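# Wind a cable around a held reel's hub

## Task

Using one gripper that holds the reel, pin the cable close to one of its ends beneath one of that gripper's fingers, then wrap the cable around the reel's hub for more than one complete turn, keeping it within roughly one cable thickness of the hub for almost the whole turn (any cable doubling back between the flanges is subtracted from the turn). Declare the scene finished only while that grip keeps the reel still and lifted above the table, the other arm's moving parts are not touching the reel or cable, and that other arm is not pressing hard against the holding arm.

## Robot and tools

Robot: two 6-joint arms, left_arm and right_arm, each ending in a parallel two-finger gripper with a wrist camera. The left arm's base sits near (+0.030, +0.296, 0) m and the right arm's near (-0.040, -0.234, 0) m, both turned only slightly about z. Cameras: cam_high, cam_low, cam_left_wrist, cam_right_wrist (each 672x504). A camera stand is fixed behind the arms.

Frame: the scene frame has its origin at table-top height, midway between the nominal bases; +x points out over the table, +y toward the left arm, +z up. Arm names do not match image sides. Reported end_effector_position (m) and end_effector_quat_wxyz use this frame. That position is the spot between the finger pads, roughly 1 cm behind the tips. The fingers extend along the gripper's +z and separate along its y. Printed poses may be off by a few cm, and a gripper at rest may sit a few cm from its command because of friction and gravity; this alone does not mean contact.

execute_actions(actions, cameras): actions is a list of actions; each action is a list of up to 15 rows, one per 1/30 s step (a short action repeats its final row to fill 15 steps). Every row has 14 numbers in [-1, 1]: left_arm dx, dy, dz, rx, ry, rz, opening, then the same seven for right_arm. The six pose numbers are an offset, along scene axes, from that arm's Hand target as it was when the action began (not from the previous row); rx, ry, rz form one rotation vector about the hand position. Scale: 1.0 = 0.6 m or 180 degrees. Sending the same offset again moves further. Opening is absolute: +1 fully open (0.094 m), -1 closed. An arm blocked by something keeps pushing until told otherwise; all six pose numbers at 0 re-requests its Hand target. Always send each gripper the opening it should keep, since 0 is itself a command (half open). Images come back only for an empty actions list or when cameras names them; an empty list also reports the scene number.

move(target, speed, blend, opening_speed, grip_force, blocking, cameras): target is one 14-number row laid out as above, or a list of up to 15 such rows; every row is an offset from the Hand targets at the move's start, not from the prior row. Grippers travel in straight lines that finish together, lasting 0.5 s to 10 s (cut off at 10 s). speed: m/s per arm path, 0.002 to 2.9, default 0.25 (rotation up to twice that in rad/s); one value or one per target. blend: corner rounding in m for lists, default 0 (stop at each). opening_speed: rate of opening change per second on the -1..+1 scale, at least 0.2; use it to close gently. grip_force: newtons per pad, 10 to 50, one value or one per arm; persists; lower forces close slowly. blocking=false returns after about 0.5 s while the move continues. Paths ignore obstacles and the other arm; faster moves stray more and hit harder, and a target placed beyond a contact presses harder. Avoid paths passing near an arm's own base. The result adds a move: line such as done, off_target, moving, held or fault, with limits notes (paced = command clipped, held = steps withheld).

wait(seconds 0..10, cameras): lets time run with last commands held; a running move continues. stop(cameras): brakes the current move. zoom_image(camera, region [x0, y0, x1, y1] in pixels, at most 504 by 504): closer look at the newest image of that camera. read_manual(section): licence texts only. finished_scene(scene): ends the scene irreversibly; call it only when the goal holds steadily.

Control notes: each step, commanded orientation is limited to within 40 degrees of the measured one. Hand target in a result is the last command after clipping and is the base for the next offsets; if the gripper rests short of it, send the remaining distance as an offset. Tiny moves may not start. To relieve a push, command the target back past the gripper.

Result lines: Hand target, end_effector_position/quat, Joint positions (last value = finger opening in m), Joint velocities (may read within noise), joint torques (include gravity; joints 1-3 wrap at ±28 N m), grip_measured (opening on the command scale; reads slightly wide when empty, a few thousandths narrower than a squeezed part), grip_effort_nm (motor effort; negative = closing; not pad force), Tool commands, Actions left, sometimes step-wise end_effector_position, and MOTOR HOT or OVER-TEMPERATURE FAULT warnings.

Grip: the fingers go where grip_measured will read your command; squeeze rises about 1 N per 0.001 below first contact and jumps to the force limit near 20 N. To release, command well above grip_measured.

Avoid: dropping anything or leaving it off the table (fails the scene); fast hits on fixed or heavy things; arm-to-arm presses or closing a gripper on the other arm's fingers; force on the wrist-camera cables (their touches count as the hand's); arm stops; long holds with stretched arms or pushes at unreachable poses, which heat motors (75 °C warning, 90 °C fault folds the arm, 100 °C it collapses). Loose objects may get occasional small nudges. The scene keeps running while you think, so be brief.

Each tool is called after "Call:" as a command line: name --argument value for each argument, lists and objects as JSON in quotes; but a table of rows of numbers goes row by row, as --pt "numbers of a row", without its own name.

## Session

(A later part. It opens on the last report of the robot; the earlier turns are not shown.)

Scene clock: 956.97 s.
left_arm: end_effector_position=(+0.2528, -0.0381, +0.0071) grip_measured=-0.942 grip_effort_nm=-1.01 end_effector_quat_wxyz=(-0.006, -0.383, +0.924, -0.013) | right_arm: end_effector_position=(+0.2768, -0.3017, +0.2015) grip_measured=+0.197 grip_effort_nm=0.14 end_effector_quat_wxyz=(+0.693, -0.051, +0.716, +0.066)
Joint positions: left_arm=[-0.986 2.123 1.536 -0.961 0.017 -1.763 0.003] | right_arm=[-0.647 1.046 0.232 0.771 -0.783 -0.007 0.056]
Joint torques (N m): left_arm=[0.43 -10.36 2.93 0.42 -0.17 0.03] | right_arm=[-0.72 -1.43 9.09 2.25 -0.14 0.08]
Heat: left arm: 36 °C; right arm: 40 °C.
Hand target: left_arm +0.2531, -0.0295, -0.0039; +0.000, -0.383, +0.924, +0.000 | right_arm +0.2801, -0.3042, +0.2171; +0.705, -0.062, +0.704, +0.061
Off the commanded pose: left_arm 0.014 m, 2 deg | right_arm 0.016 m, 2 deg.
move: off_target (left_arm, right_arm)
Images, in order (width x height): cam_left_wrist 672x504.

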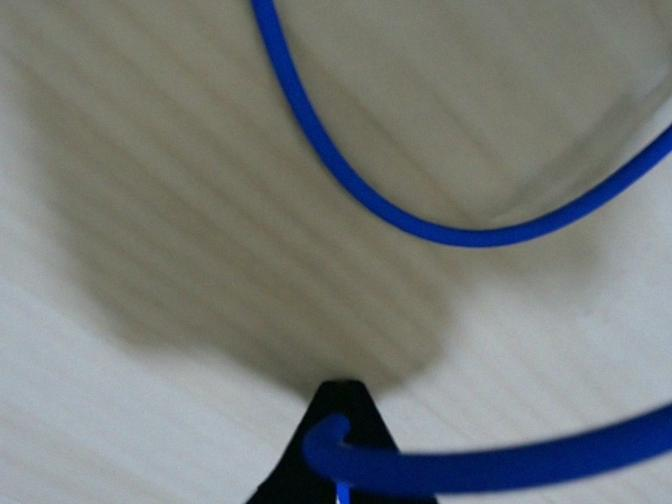

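Call:
move --pt "0.0 0.05 0.32 0 0 0 -1 0 0 0 0 0 0 0.2" --speed 0.2 --cameras '["all"]'

Call:
zoom_image --camera "cam_low" --region '[220, 150, 400, 330]'

Call:
zoom_image --camera "cam_right_wrist" --region '[0, 100, 300, 400]'

Scene clock: 965.13 s.
left_arm: end_effector_position=(+0.2508, -0.0050, +0.1697) grip_measured=-0.943 grip_effort_nm=-1.04 end_effector_quat_wxyz=(-0.005, -0.384, +0.923, -0.016) | right_arm: end_effector_position=(+0.2768, -0.3017, +0.2015) grip_measured=+0.197 grip_effort_nm=0.14 end_effector_quat_wxyz=(+0.693, -0.051, +0.716, +0.066)
Joint positions: left_arm=[-0.941 1.962 1.951 -1.532 0.017 -1.72 0.003] | right_arm=[-0.647 1.046 0.232 0.771 -0.783 -0.007 0.056]
Joint torques (N m): left_arm=[0.5 -12.6 7.21 0.1 -0.16 -0.01] | right_arm=[-0.68 -1.4 9.1 2.24 -0.15 0.07]
Heat: left arm: 35 °C; right arm: 41 °C.
Hand target: left_arm +0.2530, +0.0005, +0.1881; +0.000, -0.383, +0.924, +0.000 | right_arm +0.2801, -0.3042, +0.2171; +0.705, -0.062, +0.704, +0.061
Off the commanded pose: left_arm 0.019 m, 2 deg | right_arm 0.016 m, 2 deg.
joint sent to its limit (left arm) — joint 4 (wrist pitch), lower limit. The joint targets are off in orientation, not in position.
move: off_target (left_arm, right_arm)

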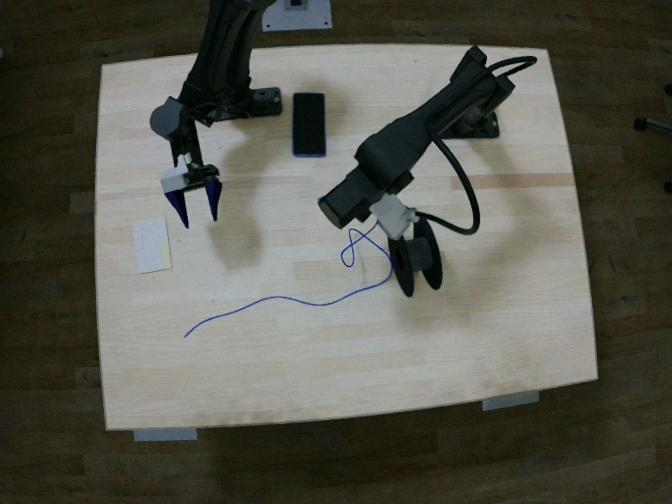

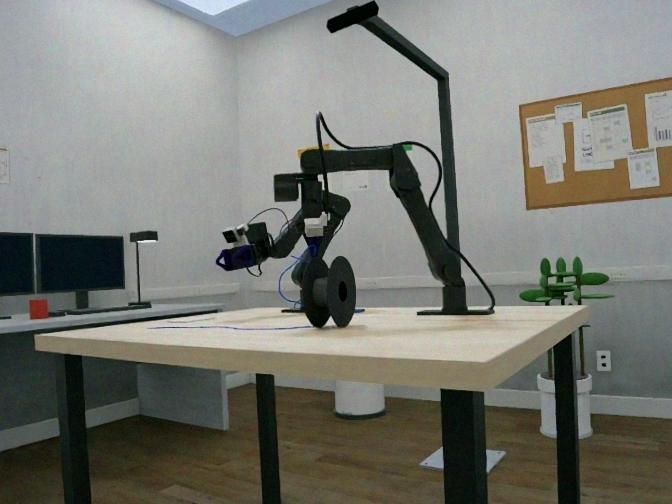

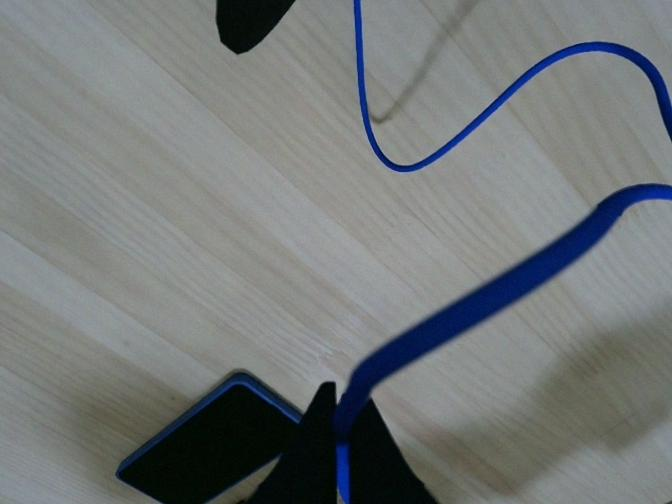

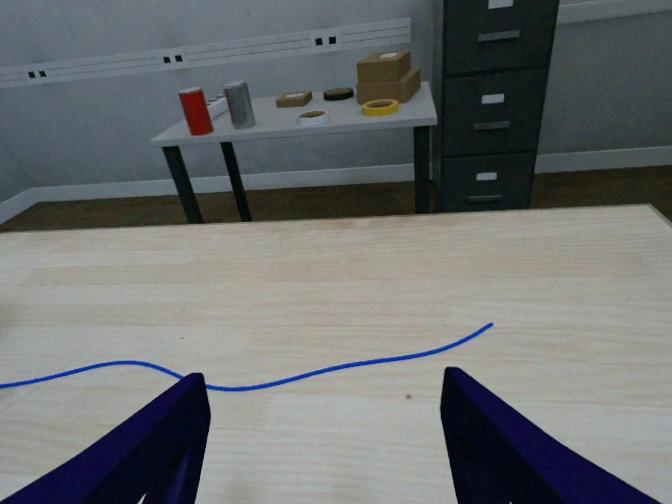

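Scaled by 2.800.

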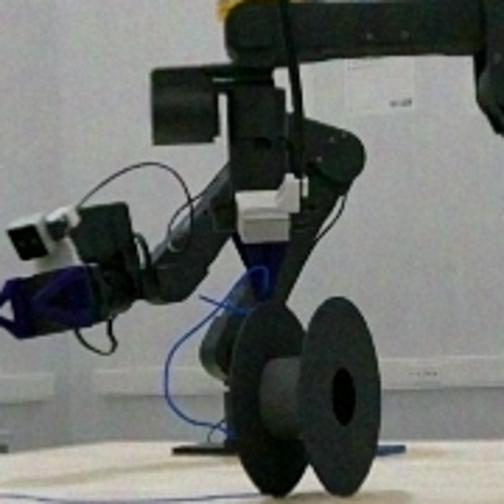

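Scaled by 1.680.

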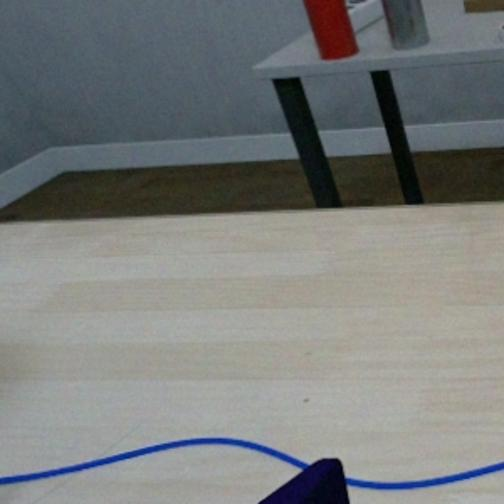

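Call:
move --pt "0.0 0.0 0.13 0 0 0 -1 0 0 0 0 0 0 0.2" --pt "0.27 0.25 0.1 0 0 -0.1944 -1 0 0 0 0 0 0 0.2" --speed 0.2 --blend '[0.03, 0]' --cameras '["all"]'

Call:
zoom_image --camera "cam_high" --region '[340, 150, 500, 330]'

Call:
zoom_image --camera "cam_low" --region '[250, 150, 430, 340]'

Scene clock: 989.87 s.
left_arm: end_effector_position=(+0.4112, +0.1517, +0.2495) grip_measured=-0.943 grip_effort_nm=-1.03 end_effector_quat_wxyz=(+0.131, -0.094, +0.984, -0.073) | right_arm: end_effector_position=(+0.2768, -0.3017, +0.2015) grip_measured=+0.197 grip_effort_nm=0.14 end_effector_quat_wxyz=(+0.693, -0.051, +0.716, +0.066)
Joint positions: left_arm=[-0.365 1.933 2.205 -1.542 0.017 -0.55 0.003] | right_arm=[-0.647 1.046 0.232 0.771 -0.783 -0.007 0.056]
Joint torques (N m): left_arm=[-0.47 -7.46 7.6 0.61 -0.14 0.03] | right_arm=[-0.68 -1.43 9.11 2.24 -0.14 0.08]
Heat: left arm: 34 °C; right arm: 41 °C.
Hand target: left_arm +0.4150, +0.1505, +0.2481; +0.000, -0.087, +0.996, +0.000 | right_arm +0.2801, -0.3042, +0.2171; +0.705, -0.062, +0.704, +0.061
Off the commanded pose: left_arm 0.004 m, 17 deg | right_arm 0.016 m, 2 deg.
joint sent to its limit (left arm) — joint 4 (wrist pitch), lower limit. The joint targets are off in orientation, not in position.
move: off_target (left_arm, right_arm)

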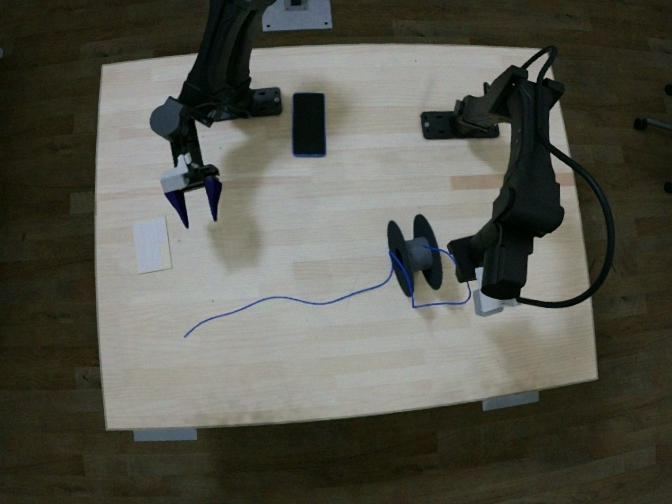

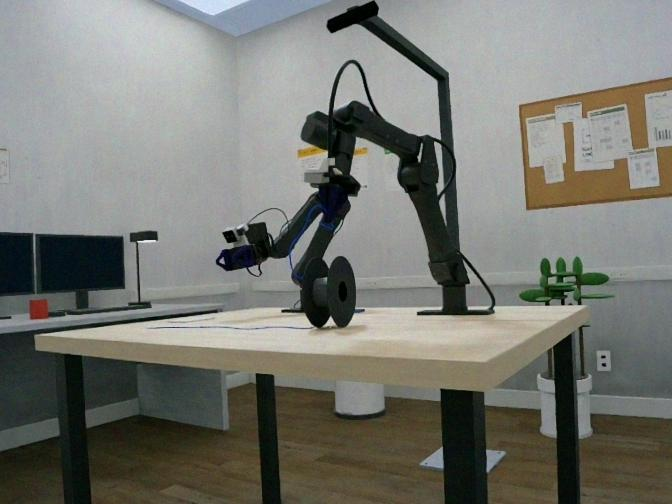

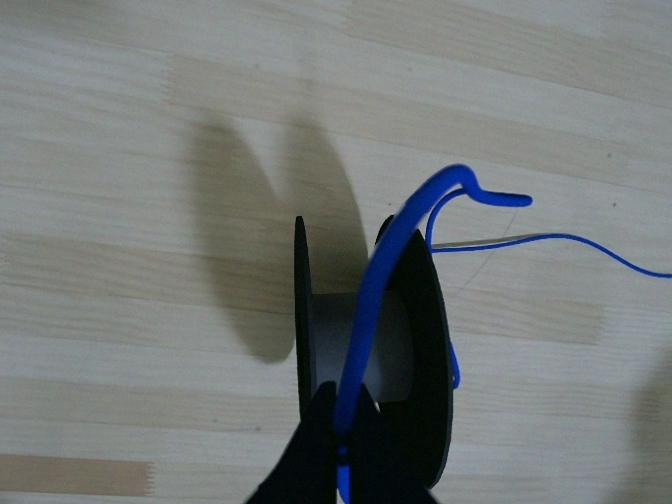

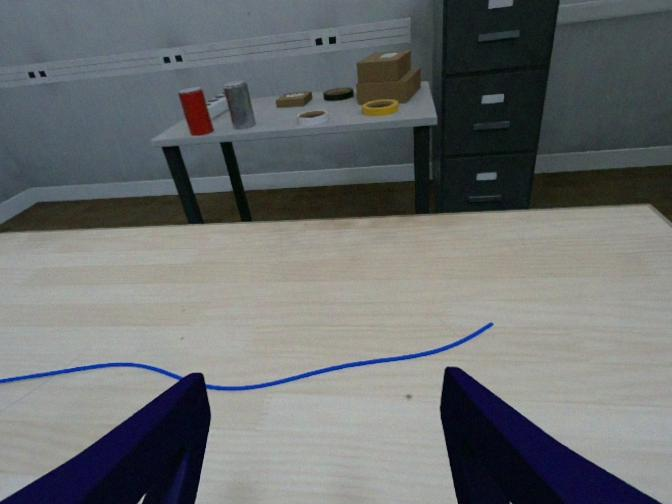

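Scaled by 2.800.

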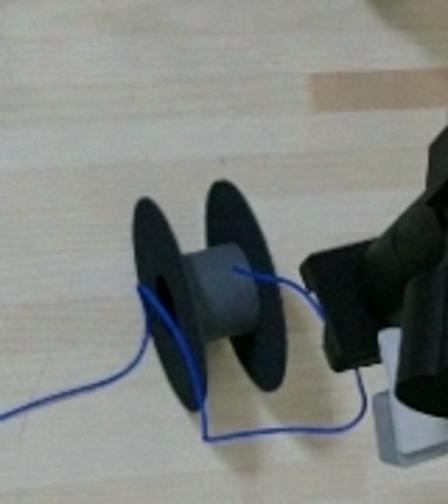

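Scaled by 2.653.

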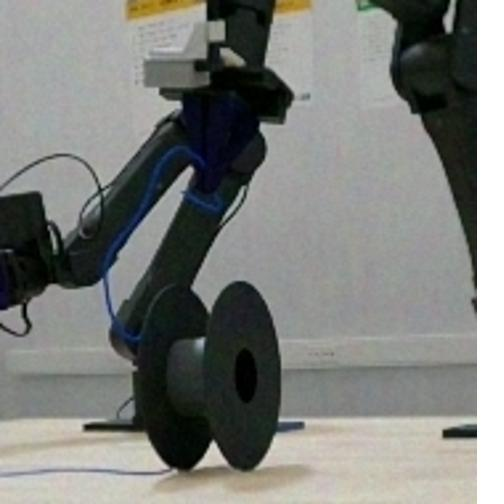

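Call:
move --pt "-0.049 -0.095 -0.05 0 0 -0.2833 -1 -0.125 0.6137 -0.095 0 0 0 0.15" --speed 0.22 --cameras '["all"]'

Call:
zoom_image --camera "cam_high" --region '[340, 150, 500, 330]'

Call:
zoom_image --camera "cam_right_wrist" --region '[150, 50, 480, 400]'

Scene clock: 1017.27 s.
left_arm: end_effector_position=(+0.3864, +0.0933, +0.2327) grip_measured=-0.943 grip_effort_nm=-1.03 end_effector_quat_wxyz=(+0.123, +0.341, +0.932, -0.027) | right_arm: end_effector_position=(+0.2044, +0.0612, +0.1560) grip_measured=+0.153 grip_effort_nm=-0.15 end_effector_quat_wxyz=(+0.701, -0.072, +0.707, +0.059)
Joint positions: left_arm=[-0.522 1.967 2.192 -1.543 0.012 0.186 0.003] | right_arm=[1.286 1.773 0.49 1.26 1.131 0.002 0.054]
Joint torques (N m): left_arm=[-0.49 -7.58 4.22 0.54 -0.12 0.06] | right_arm=[0.35 -4.94 6.06 2 0.14 -0.03]
Heat: left arm: 32 °C; right arm: 41 °C.
Hand target: left_arm +0.3857, +0.0935, +0.2181; +0.000, +0.350, +0.937, +0.000 | right_arm +0.2051, +0.0641, +0.1602; +0.705, -0.062, +0.704, +0.061
Off the commanded pose: left_arm 0.015 m, 15 deg | right_arm 0.005 m, 1 deg.
joint sent to its limit (left arm) — joint 4 (wrist pitch), lower limit. The joint targets are off in orientation, not in position.
move: off_target (left_arm)

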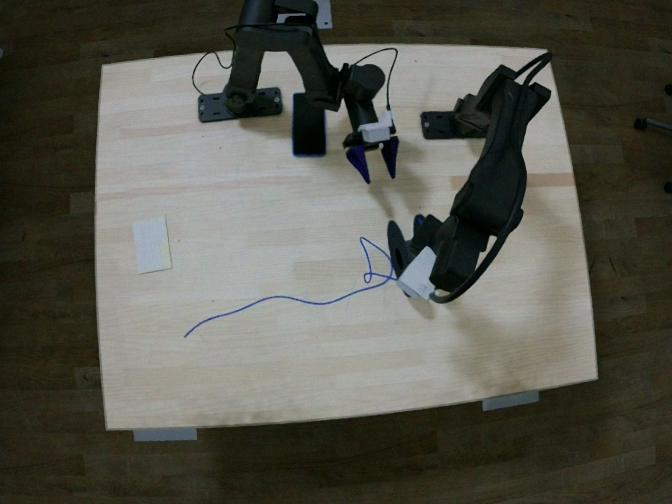

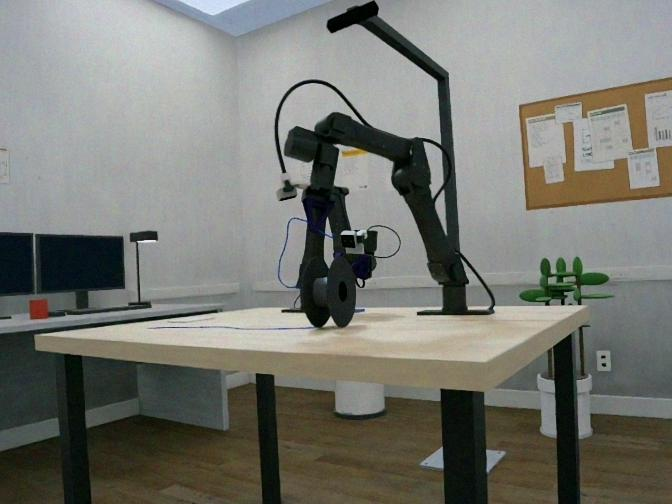

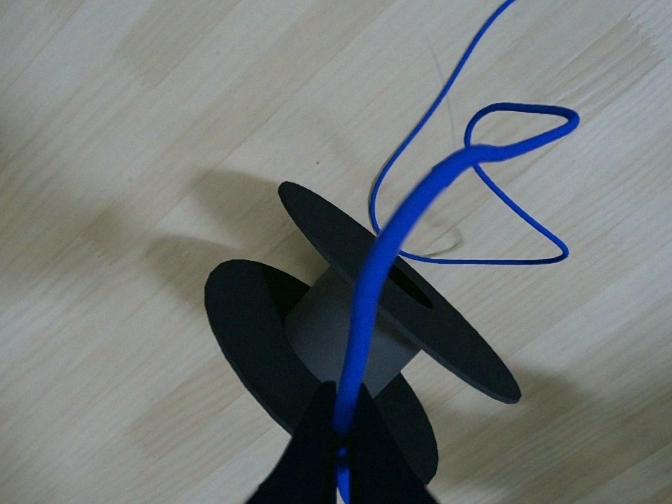

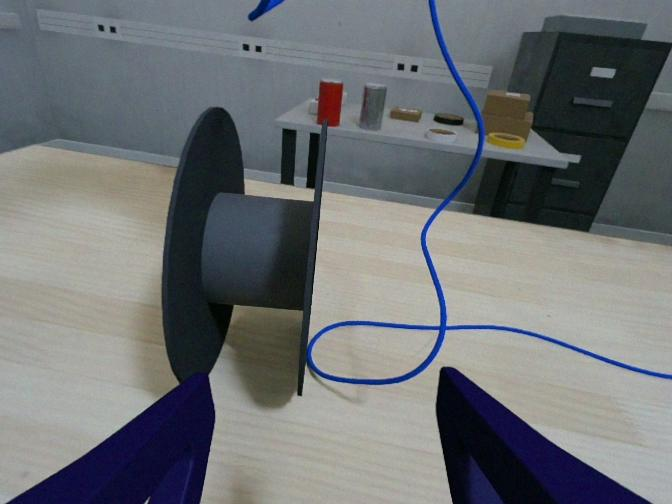

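Scaled by 2.800.

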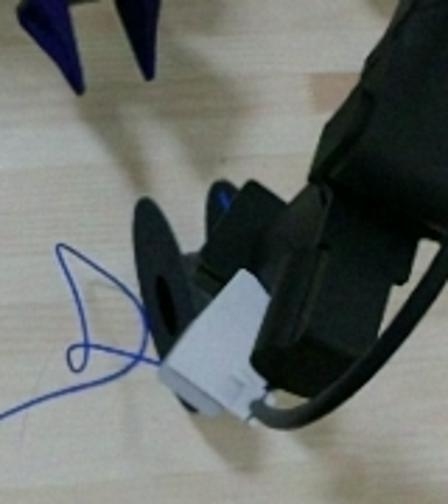

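Scaled by 1.440.

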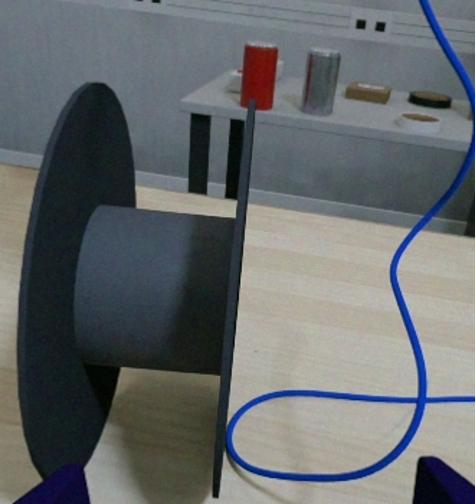

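Call:
move --pt "0.0 0.0 0.0 0 0 0 -1 0.2523 0.0548 0.013 0.0246 0.0046 0 0.15" --speed 0.12 --cameras '["all"]'

Call:
zoom_image --camera "cam_low" --region '[260, 160, 400, 340]'

Scene clock: 1051.47 s.
left_arm: end_effector_position=(+0.3864, +0.0933, +0.2327) grip_measured=-0.943 grip_effort_nm=-1.04 end_effector_quat_wxyz=(+0.123, +0.341, +0.932, -0.026) | right_arm: end_effector_position=(+0.3520, +0.0926, +0.1675) grip_measured=+0.153 grip_effort_nm=-0.15 end_effector_quat_wxyz=(+0.703, -0.037, +0.705, +0.085)
Joint positions: left_arm=[-0.522 1.967 2.192 -1.543 0.012 0.186 0.003] | right_arm=[0.911 2.003 0.901 1.106 0.767 0.066 0.054]
Joint torques (N m): left_arm=[-0.47 -7.58 4.22 0.54 -0.12 0.05] | right_arm=[-0.25 -7.36 7.6 1.87 -0.04 0.12]
Heat: left arm: 32 °C; right arm: 38 °C.
Hand target: left_arm +0.3857, +0.0935, +0.2181; +0.000, +0.350, +0.937, +0.000 | right_arm +0.3565, +0.0969, +0.1679; +0.702, -0.035, +0.706, +0.088
Off the commanded pose: left_arm 0.015 m, 15 deg | right_arm 0.006 m, 0 deg.
joint sent to its limit (left arm) — joint 4 (wrist pitch), lower limit. The joint targets are off in orientation, not in position.
move: off_target (left_arm)

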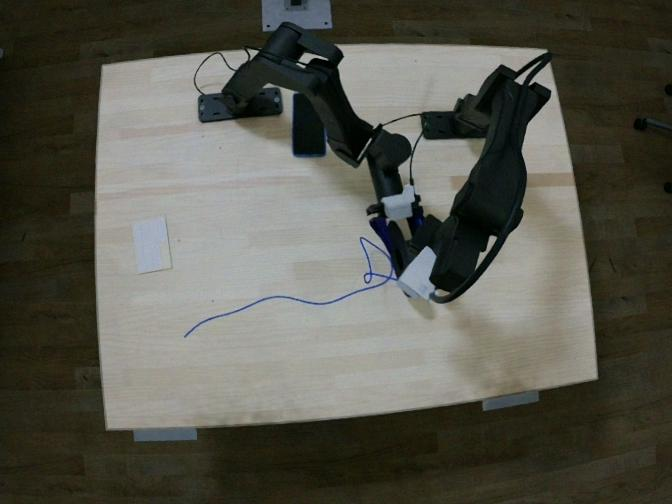

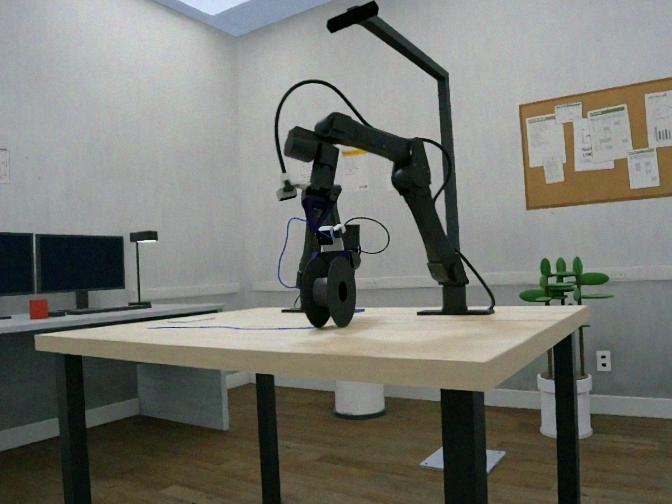

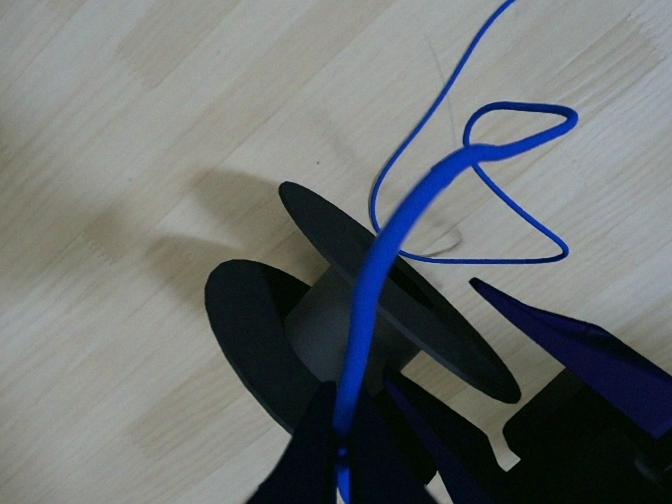

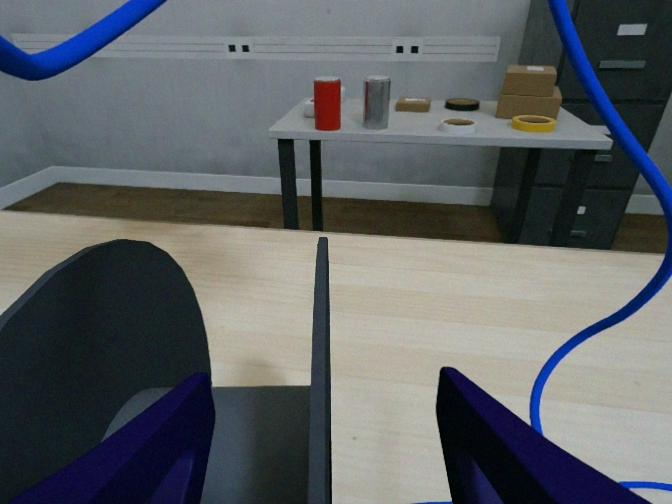

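Scaled by 2.800.

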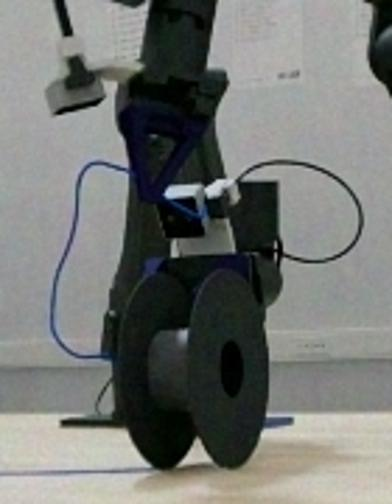

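Call:
move --pt "-0.0067 0.0108 -0.0333 0 0 0.25 -1 0 0 0 0 0 0 0.15" --speed 0.2 --cameras '["all"]'

Call:
zoom_image --camera "cam_low" --region '[260, 160, 400, 340]'

Call:
zoom_image --camera "cam_right_wrist" --region '[0, 0, 400, 300]'

Scene clock: 1082.13 s.
left_arm: end_effector_position=(+0.3822, +0.0989, +0.2141) grip_measured=-0.943 grip_effort_nm=-1.03 end_effector_quat_wxyz=(+0.083, -0.028, +0.995, -0.045) | right_arm: end_effector_position=(+0.3520, +0.0926, +0.1674) grip_measured=+0.153 grip_effort_nm=-0.15 end_effector_quat_wxyz=(+0.703, -0.037, +0.705, +0.085)
Joint positions: left_arm=[-0.525 1.977 2.14 -1.544 -0.009 -0.571 0.003] | right_arm=[0.911 2.003 0.901 1.105 0.767 0.066 0.054]
Joint torques (N m): left_arm=[0.42 -7.42 4.23 0.45 0.05 -0.07] | right_arm=[-0.27 -7.35 7.65 1.89 -0.02 0.11]
Heat: left arm: 32 °C; right arm: 38 °C.
Hand target: left_arm +0.3816, +0.1000, +0.1982; +0.000, -0.035, +0.999, +0.000 | right_arm +0.3565, +0.0969, +0.1679; +0.702, -0.035, +0.706, +0.088
Off the commanded pose: left_arm 0.016 m, 11 deg | right_arm 0.006 m, 0 deg.
joint sent to its limit (left arm) — joint 4 (wrist pitch), lower limit. The joint targets are off in orientation, not in position.
move: off_target (left_arm)

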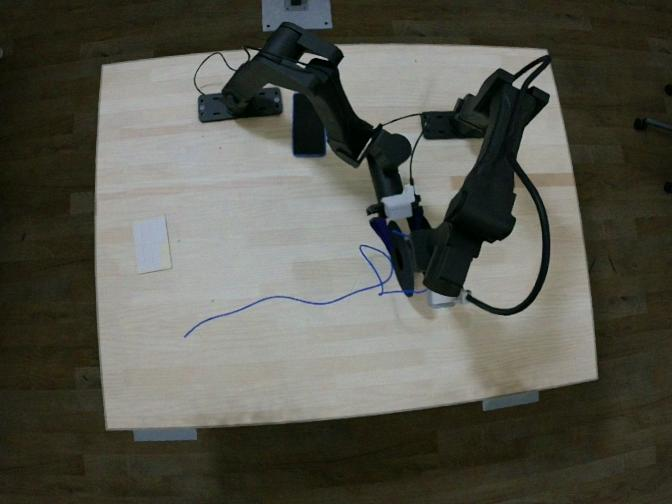

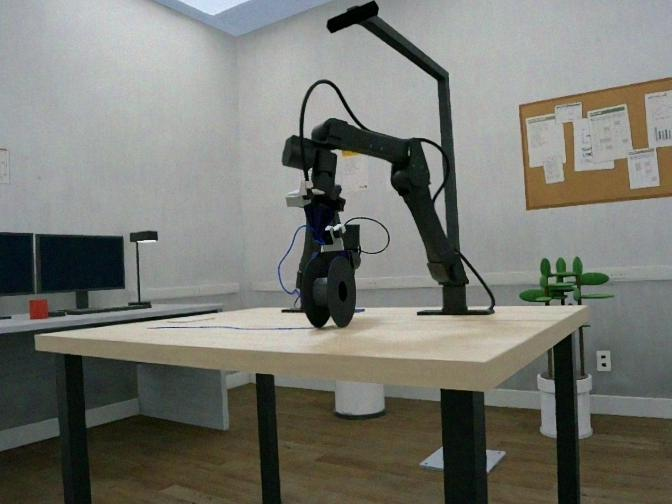

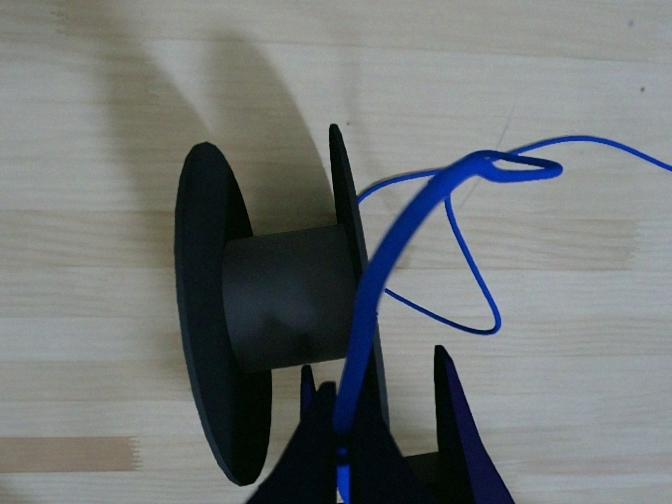

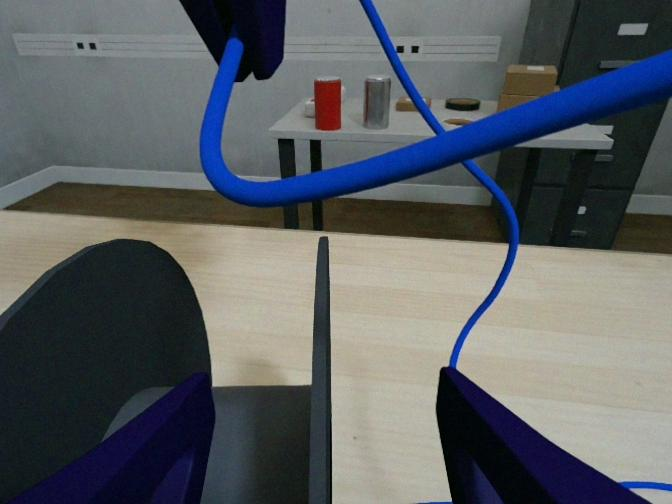

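Scaled by 2.800.

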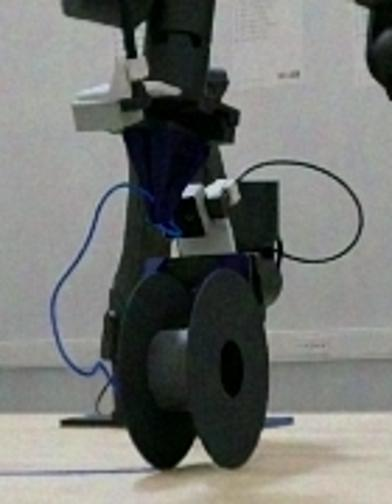

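Scaled by 1.260.

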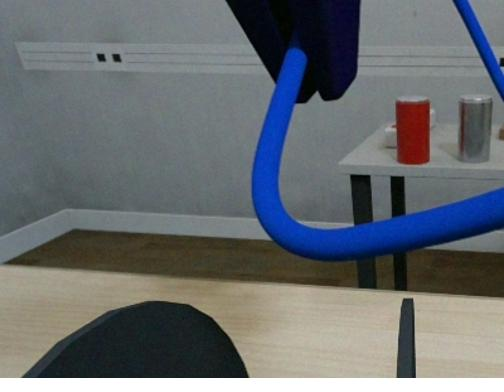

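Call:
move --pt "0.0 0.04 0.12 0 0 0 -1 0 0 0 0 0 0 0.15" --pt "0.0 0.3 0.1 0 0 -0.5222 -1 0 0 0 0 0 0 0.15" --pt "-0.01 0.53 -0.2 0 0 -0.5222 -1 0 0 0 0 0 0 0.15" --speed 0.2 --blend '[0.02, 0.04, 0]' --cameras '["all"]'

Scene clock: 1150.93 s.
left_arm: end_effector_position=(+0.3768, +0.4192, +0.0876) grip_measured=-0.943 grip_effort_nm=-1.04 end_effector_quat_wxyz=(+0.004, +0.702, +0.712, +0.011) | right_arm: end_effector_position=(+0.3520, +0.0926, +0.1674) grip_measured=+0.153 grip_effort_nm=-0.15 end_effector_quat_wxyz=(+0.703, -0.037, +0.705, +0.085)
Joint positions: left_arm=[0.329 1.926 1.574 -1.196 -0.003 1.895 0.003] | right_arm=[0.911 2.003 0.901 1.105 0.767 0.066 0.054]
Joint torques (N m): left_arm=[-0.08 -8.05 4.77 0.36 0 0.06] | right_arm=[-0.29 -7.35 7.62 1.89 -0.03 0.11]
Heat: left arm: 32 °C; right arm: 37 °C.
Hand target: left_arm +0.3757, +0.4180, +0.0781; +0.000, +0.707, +0.707, +0.000 | right_arm +0.3565, +0.0969, +0.1679; +0.702, -0.035, +0.706, +0.088
Off the commanded pose: left_arm 0.010 m, 2 deg | right_arm 0.006 m, 0 deg.
move: done

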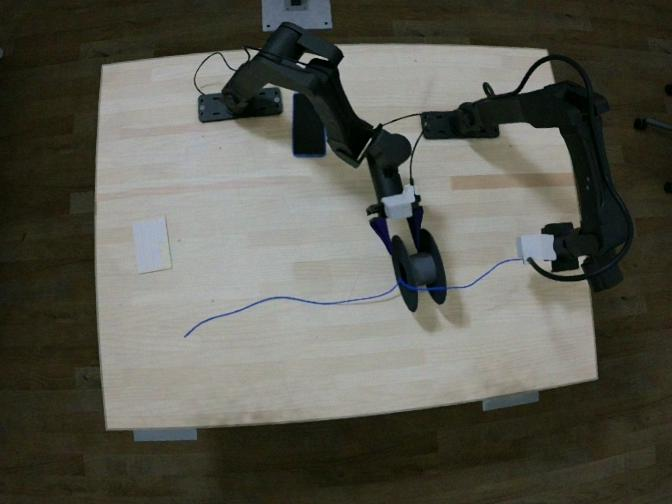

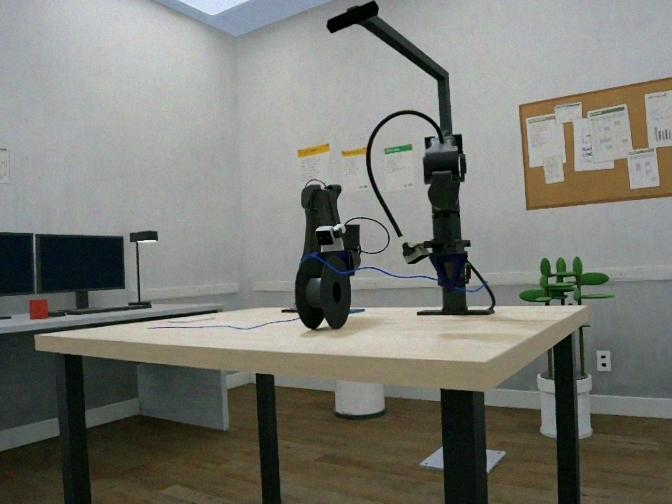

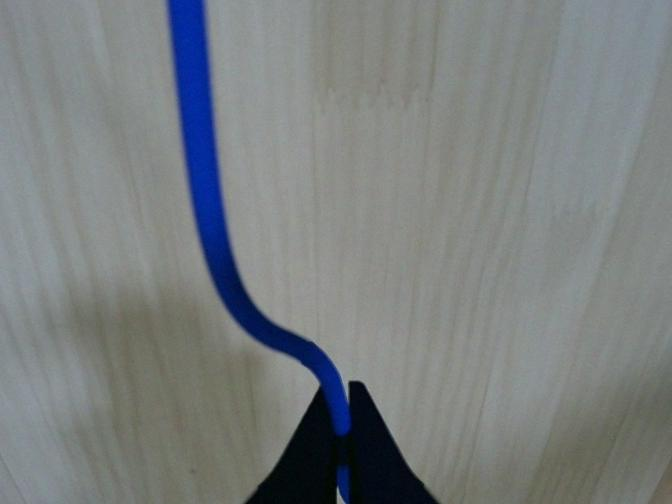

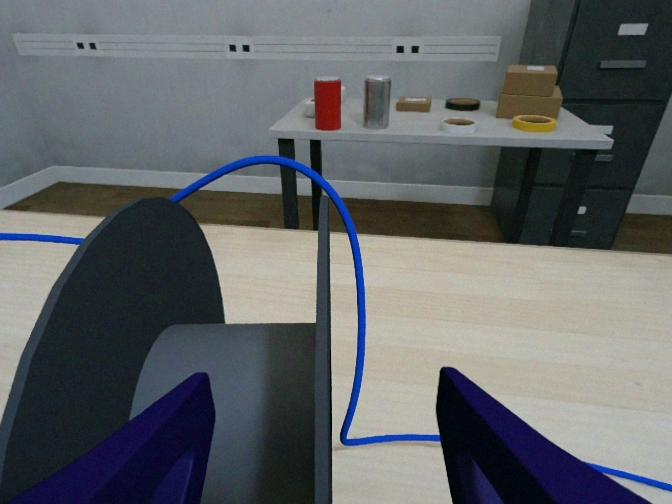

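Call:
move --pt "0.0 0.0 -0.09 0 0 0 -1 0 0 0 0 0 0 0.15" --pt "0.0 -0.14 -0.118 0 0 0 -1 0 0 0 0 0 0 0.15" --speed 0.15 --blend '[0.01, 0]' --cameras '["cam_high", "cam_left_wrist", "cam_low"]'

Call:
zoom_image --camera "cam_low" --region '[280, 180, 520, 350]'

Scene clock: 1156.57 s.
left_arm: end_effector_position=(+0.3776, +0.3341, +0.0090) grip_measured=-0.943 grip_effort_nm=-1.03 end_effector_quat_wxyz=(-0.002, +0.710, +0.704, +0.001) | right_arm: end_effector_position=(+0.3520, +0.0926, +0.1674) grip_measured=+0.153 grip_effort_nm=-0.15 end_effector_quat_wxyz=(+0.703, -0.037, +0.705, +0.085)
Joint positions: left_arm=[0.096 1.959 1.296 -0.908 -0.005 1.684 0.003] | right_arm=[0.911 2.003 0.901 1.105 0.767 0.066 0.054]
Joint torques (N m): left_arm=[0.2 -9.91 3.99 0.34 0.01 -0.04] | right_arm=[-0.28 -7.35 7.71 1.88 -0.02 0.11]
Heat: left arm: 32 °C; right arm: 37 °C.
Hand target: left_arm +0.3756, +0.3340, +0.0073; +0.000, +0.707, +0.707, +0.000 | right_arm +0.3565, +0.0969, +0.1679; +0.702, -0.035, +0.706, +0.088
Off the commanded pose: left_arm 0.003 m, 1 deg | right_arm 0.006 m, 0 deg.
move: done
Images, in order (width x height): cam_high 672x504, cam_low 672x504, cam_left_wrist 672x504.

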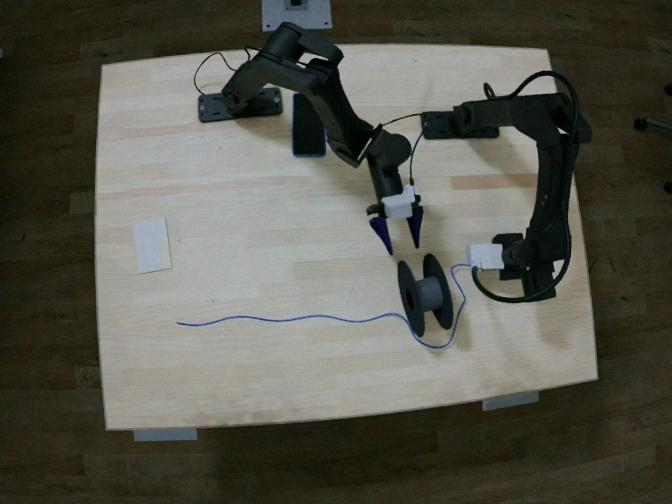

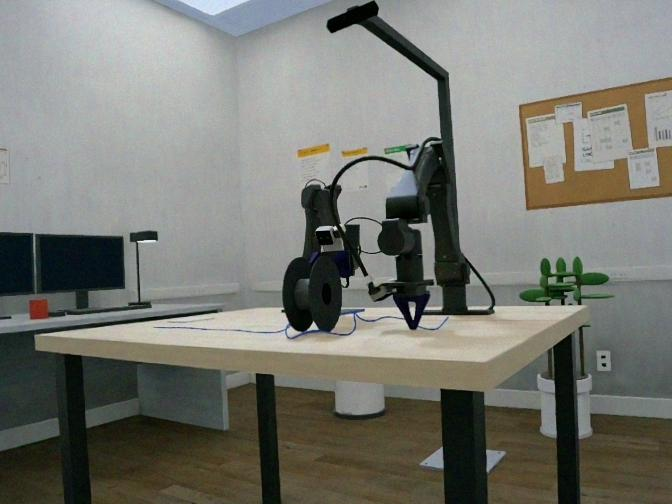

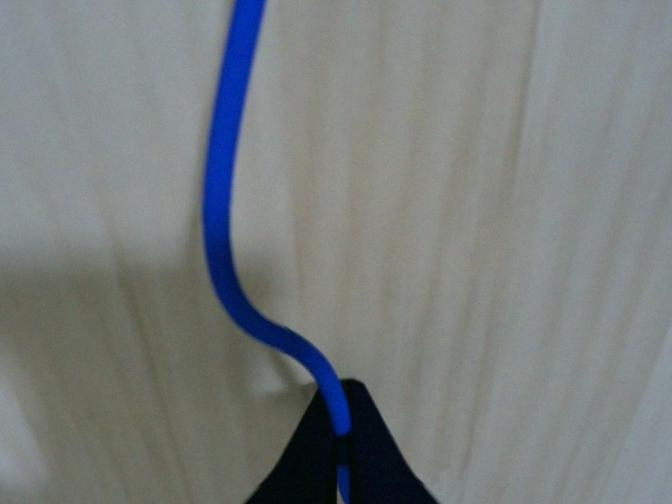

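Scaled by 2.100.

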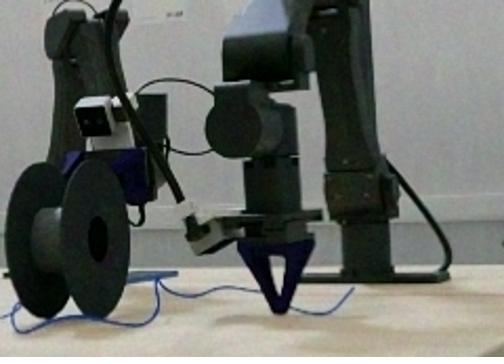

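Call:
execute_actions --actions '[]'

Scene clock: 1185.50 s.
left_arm: end_effector_position=(+0.3777, +0.3341, +0.0090) grip_measured=-0.943 grip_effort_nm=-1.03 end_effector_quat_wxyz=(-0.002, +0.710, +0.704, +0.002) | right_arm: end_effector_position=(+0.3520, +0.0926, +0.1674) grip_measured=+0.153 grip_effort_nm=-0.15 end_effector_quat_wxyz=(+0.703, -0.037, +0.705, +0.085)
Joint positions: left_arm=[0.096 1.959 1.296 -0.908 -0.005 1.684 0.003] | right_arm=[0.911 2.003 0.901 1.105 0.767 0.066 0.054]
Joint velocities: within noise
Joint torques (N m): left_arm=[0.23 -9.89 3.99 0.32 0.01 -0.08] | right_arm=[-0.31 -7.38 7.61 1.88 -0.02 0.1]
Heat: left arm: 34 °C; right arm: 37 °C.
Hand target: left_arm +0.3757, +0.3340, +0.0073; +0.000, +0.707, +0.707, +0.000 | right_arm +0.3565, +0.0969, +0.1679; +0.702, -0.035, +0.706, +0.088
Tool commands: left_gripper/opening=-1.0 right_gripper/opening=+0.15
Off the commanded pose: left_arm 0.003 m, 1 deg | right_arm 0.006 m, 0 deg.

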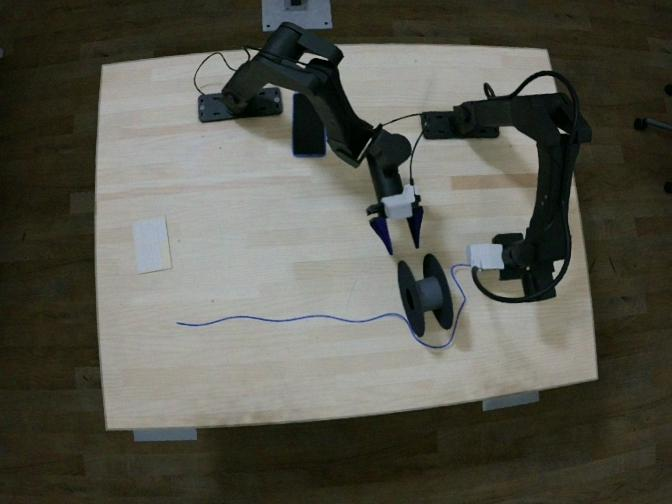

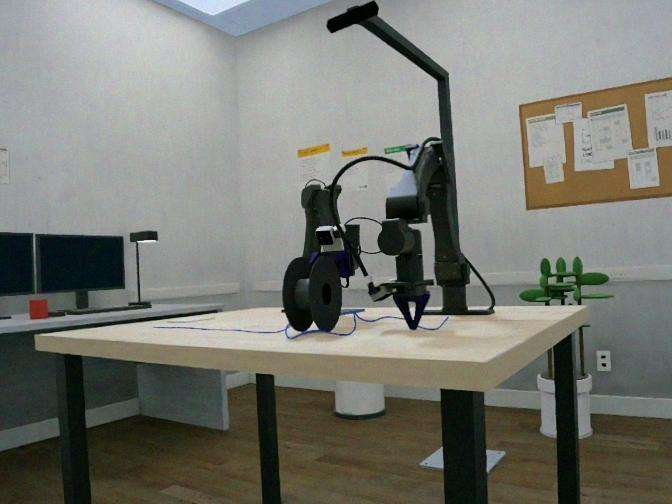

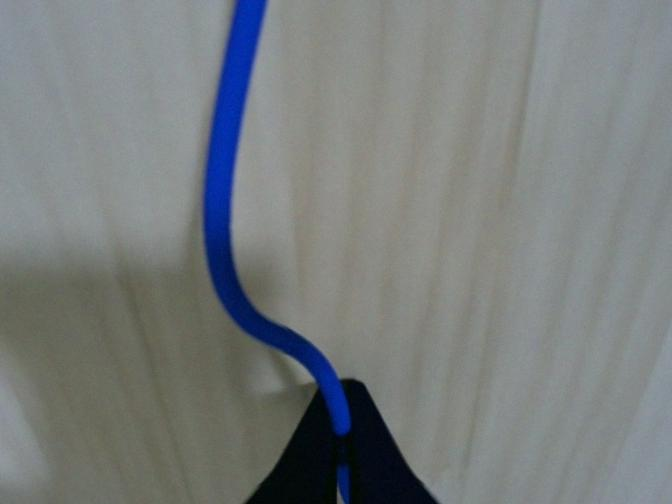

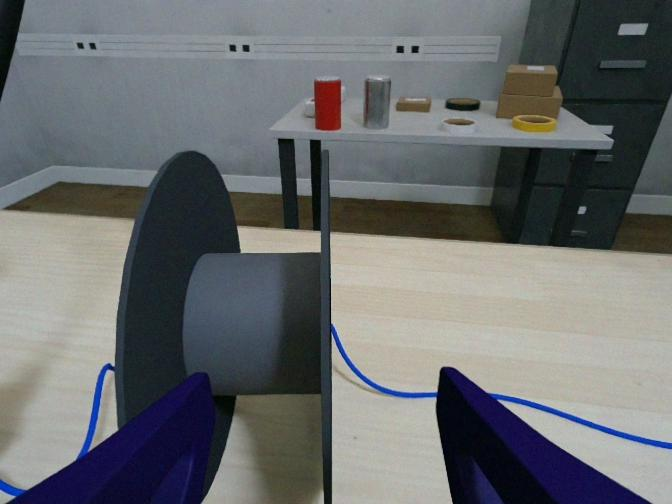

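Call:
zoom_image --camera "cam_low" --region '[270, 240, 470, 350]'

Call:
zoom_image --camera "cam_high" --region '[370, 220, 580, 360]'

Scaled by 2.520.

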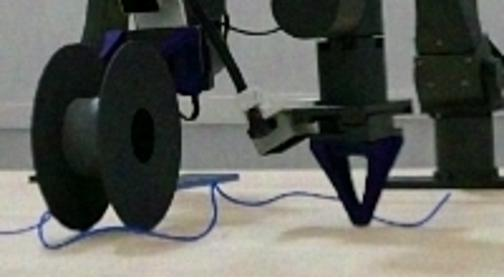

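Scaled by 2.400.

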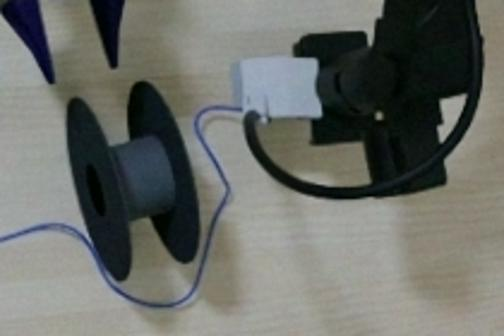

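Call:
move --pt "0 0 0 0 0 0 -0.35 0 0 0 0 0 0 0.15" --pt "0 0 0.05 0 0 0 -0.35 0 0 0 0 0 0 0.15" --speed 0.2 --cameras '["cam_left_wrist","cam_high"]'

Scene clock: 1254.53 s.
left_arm: end_effector_position=(+0.3674, +0.3330, +0.0154) grip_measured=-0.352 grip_effort_nm=0.11 end_effector_quat_wxyz=(-0.018, +0.710, +0.704, -0.019) | right_arm: end_effector_position=(+0.3520, +0.0926, +0.1674) grip_measured=+0.153 grip_effort_nm=-0.15 end_effector_quat_wxyz=(+0.703, -0.037, +0.705, +0.085)
Joint positions: left_arm=[0.096 1.959 1.322 -0.986 -0.005 1.684 0.03] | right_arm=[0.911 2.003 0.901 1.105 0.767 0.066 0.054]
Joint torques (N m): left_arm=[0.21 -13.56 7.25 -0.06 0.01 -0.08] | right_arm=[-0.24 -7.34 7.66 1.89 -0.01 0.11]
Heat: left arm: 35 °C; right arm: 37 °C.
Hand target: left_arm +0.3757, +0.3340, +0.0373; +0.000, +0.707, +0.707, +0.000 | right_arm +0.3565, +0.0969, +0.1679; +0.702, -0.035, +0.706, +0.088
Off the commanded pose: left_arm 0.023 m, 3 deg | right_arm 0.006 m, 0 deg.
move: off_target (left_arm)
Images, in order (width x height): cam_high 672x504, cam_left_wrist 672x504.

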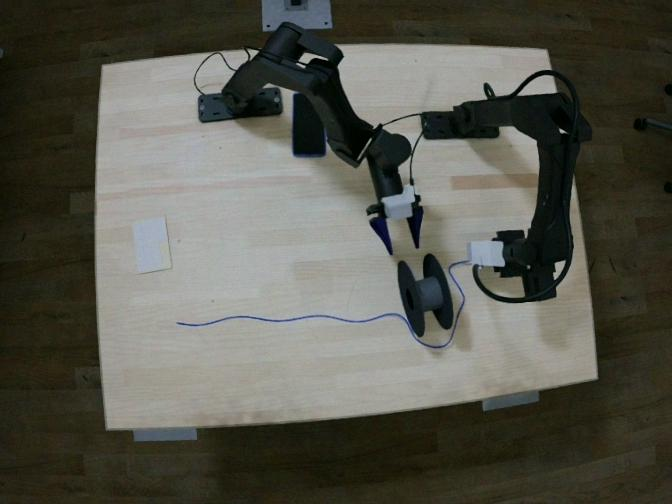

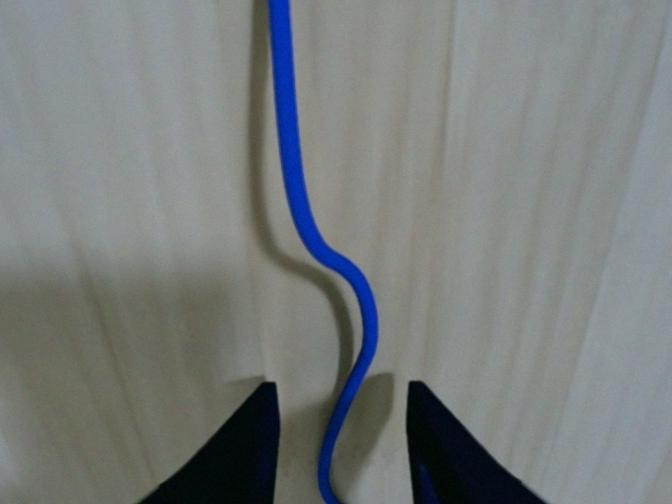

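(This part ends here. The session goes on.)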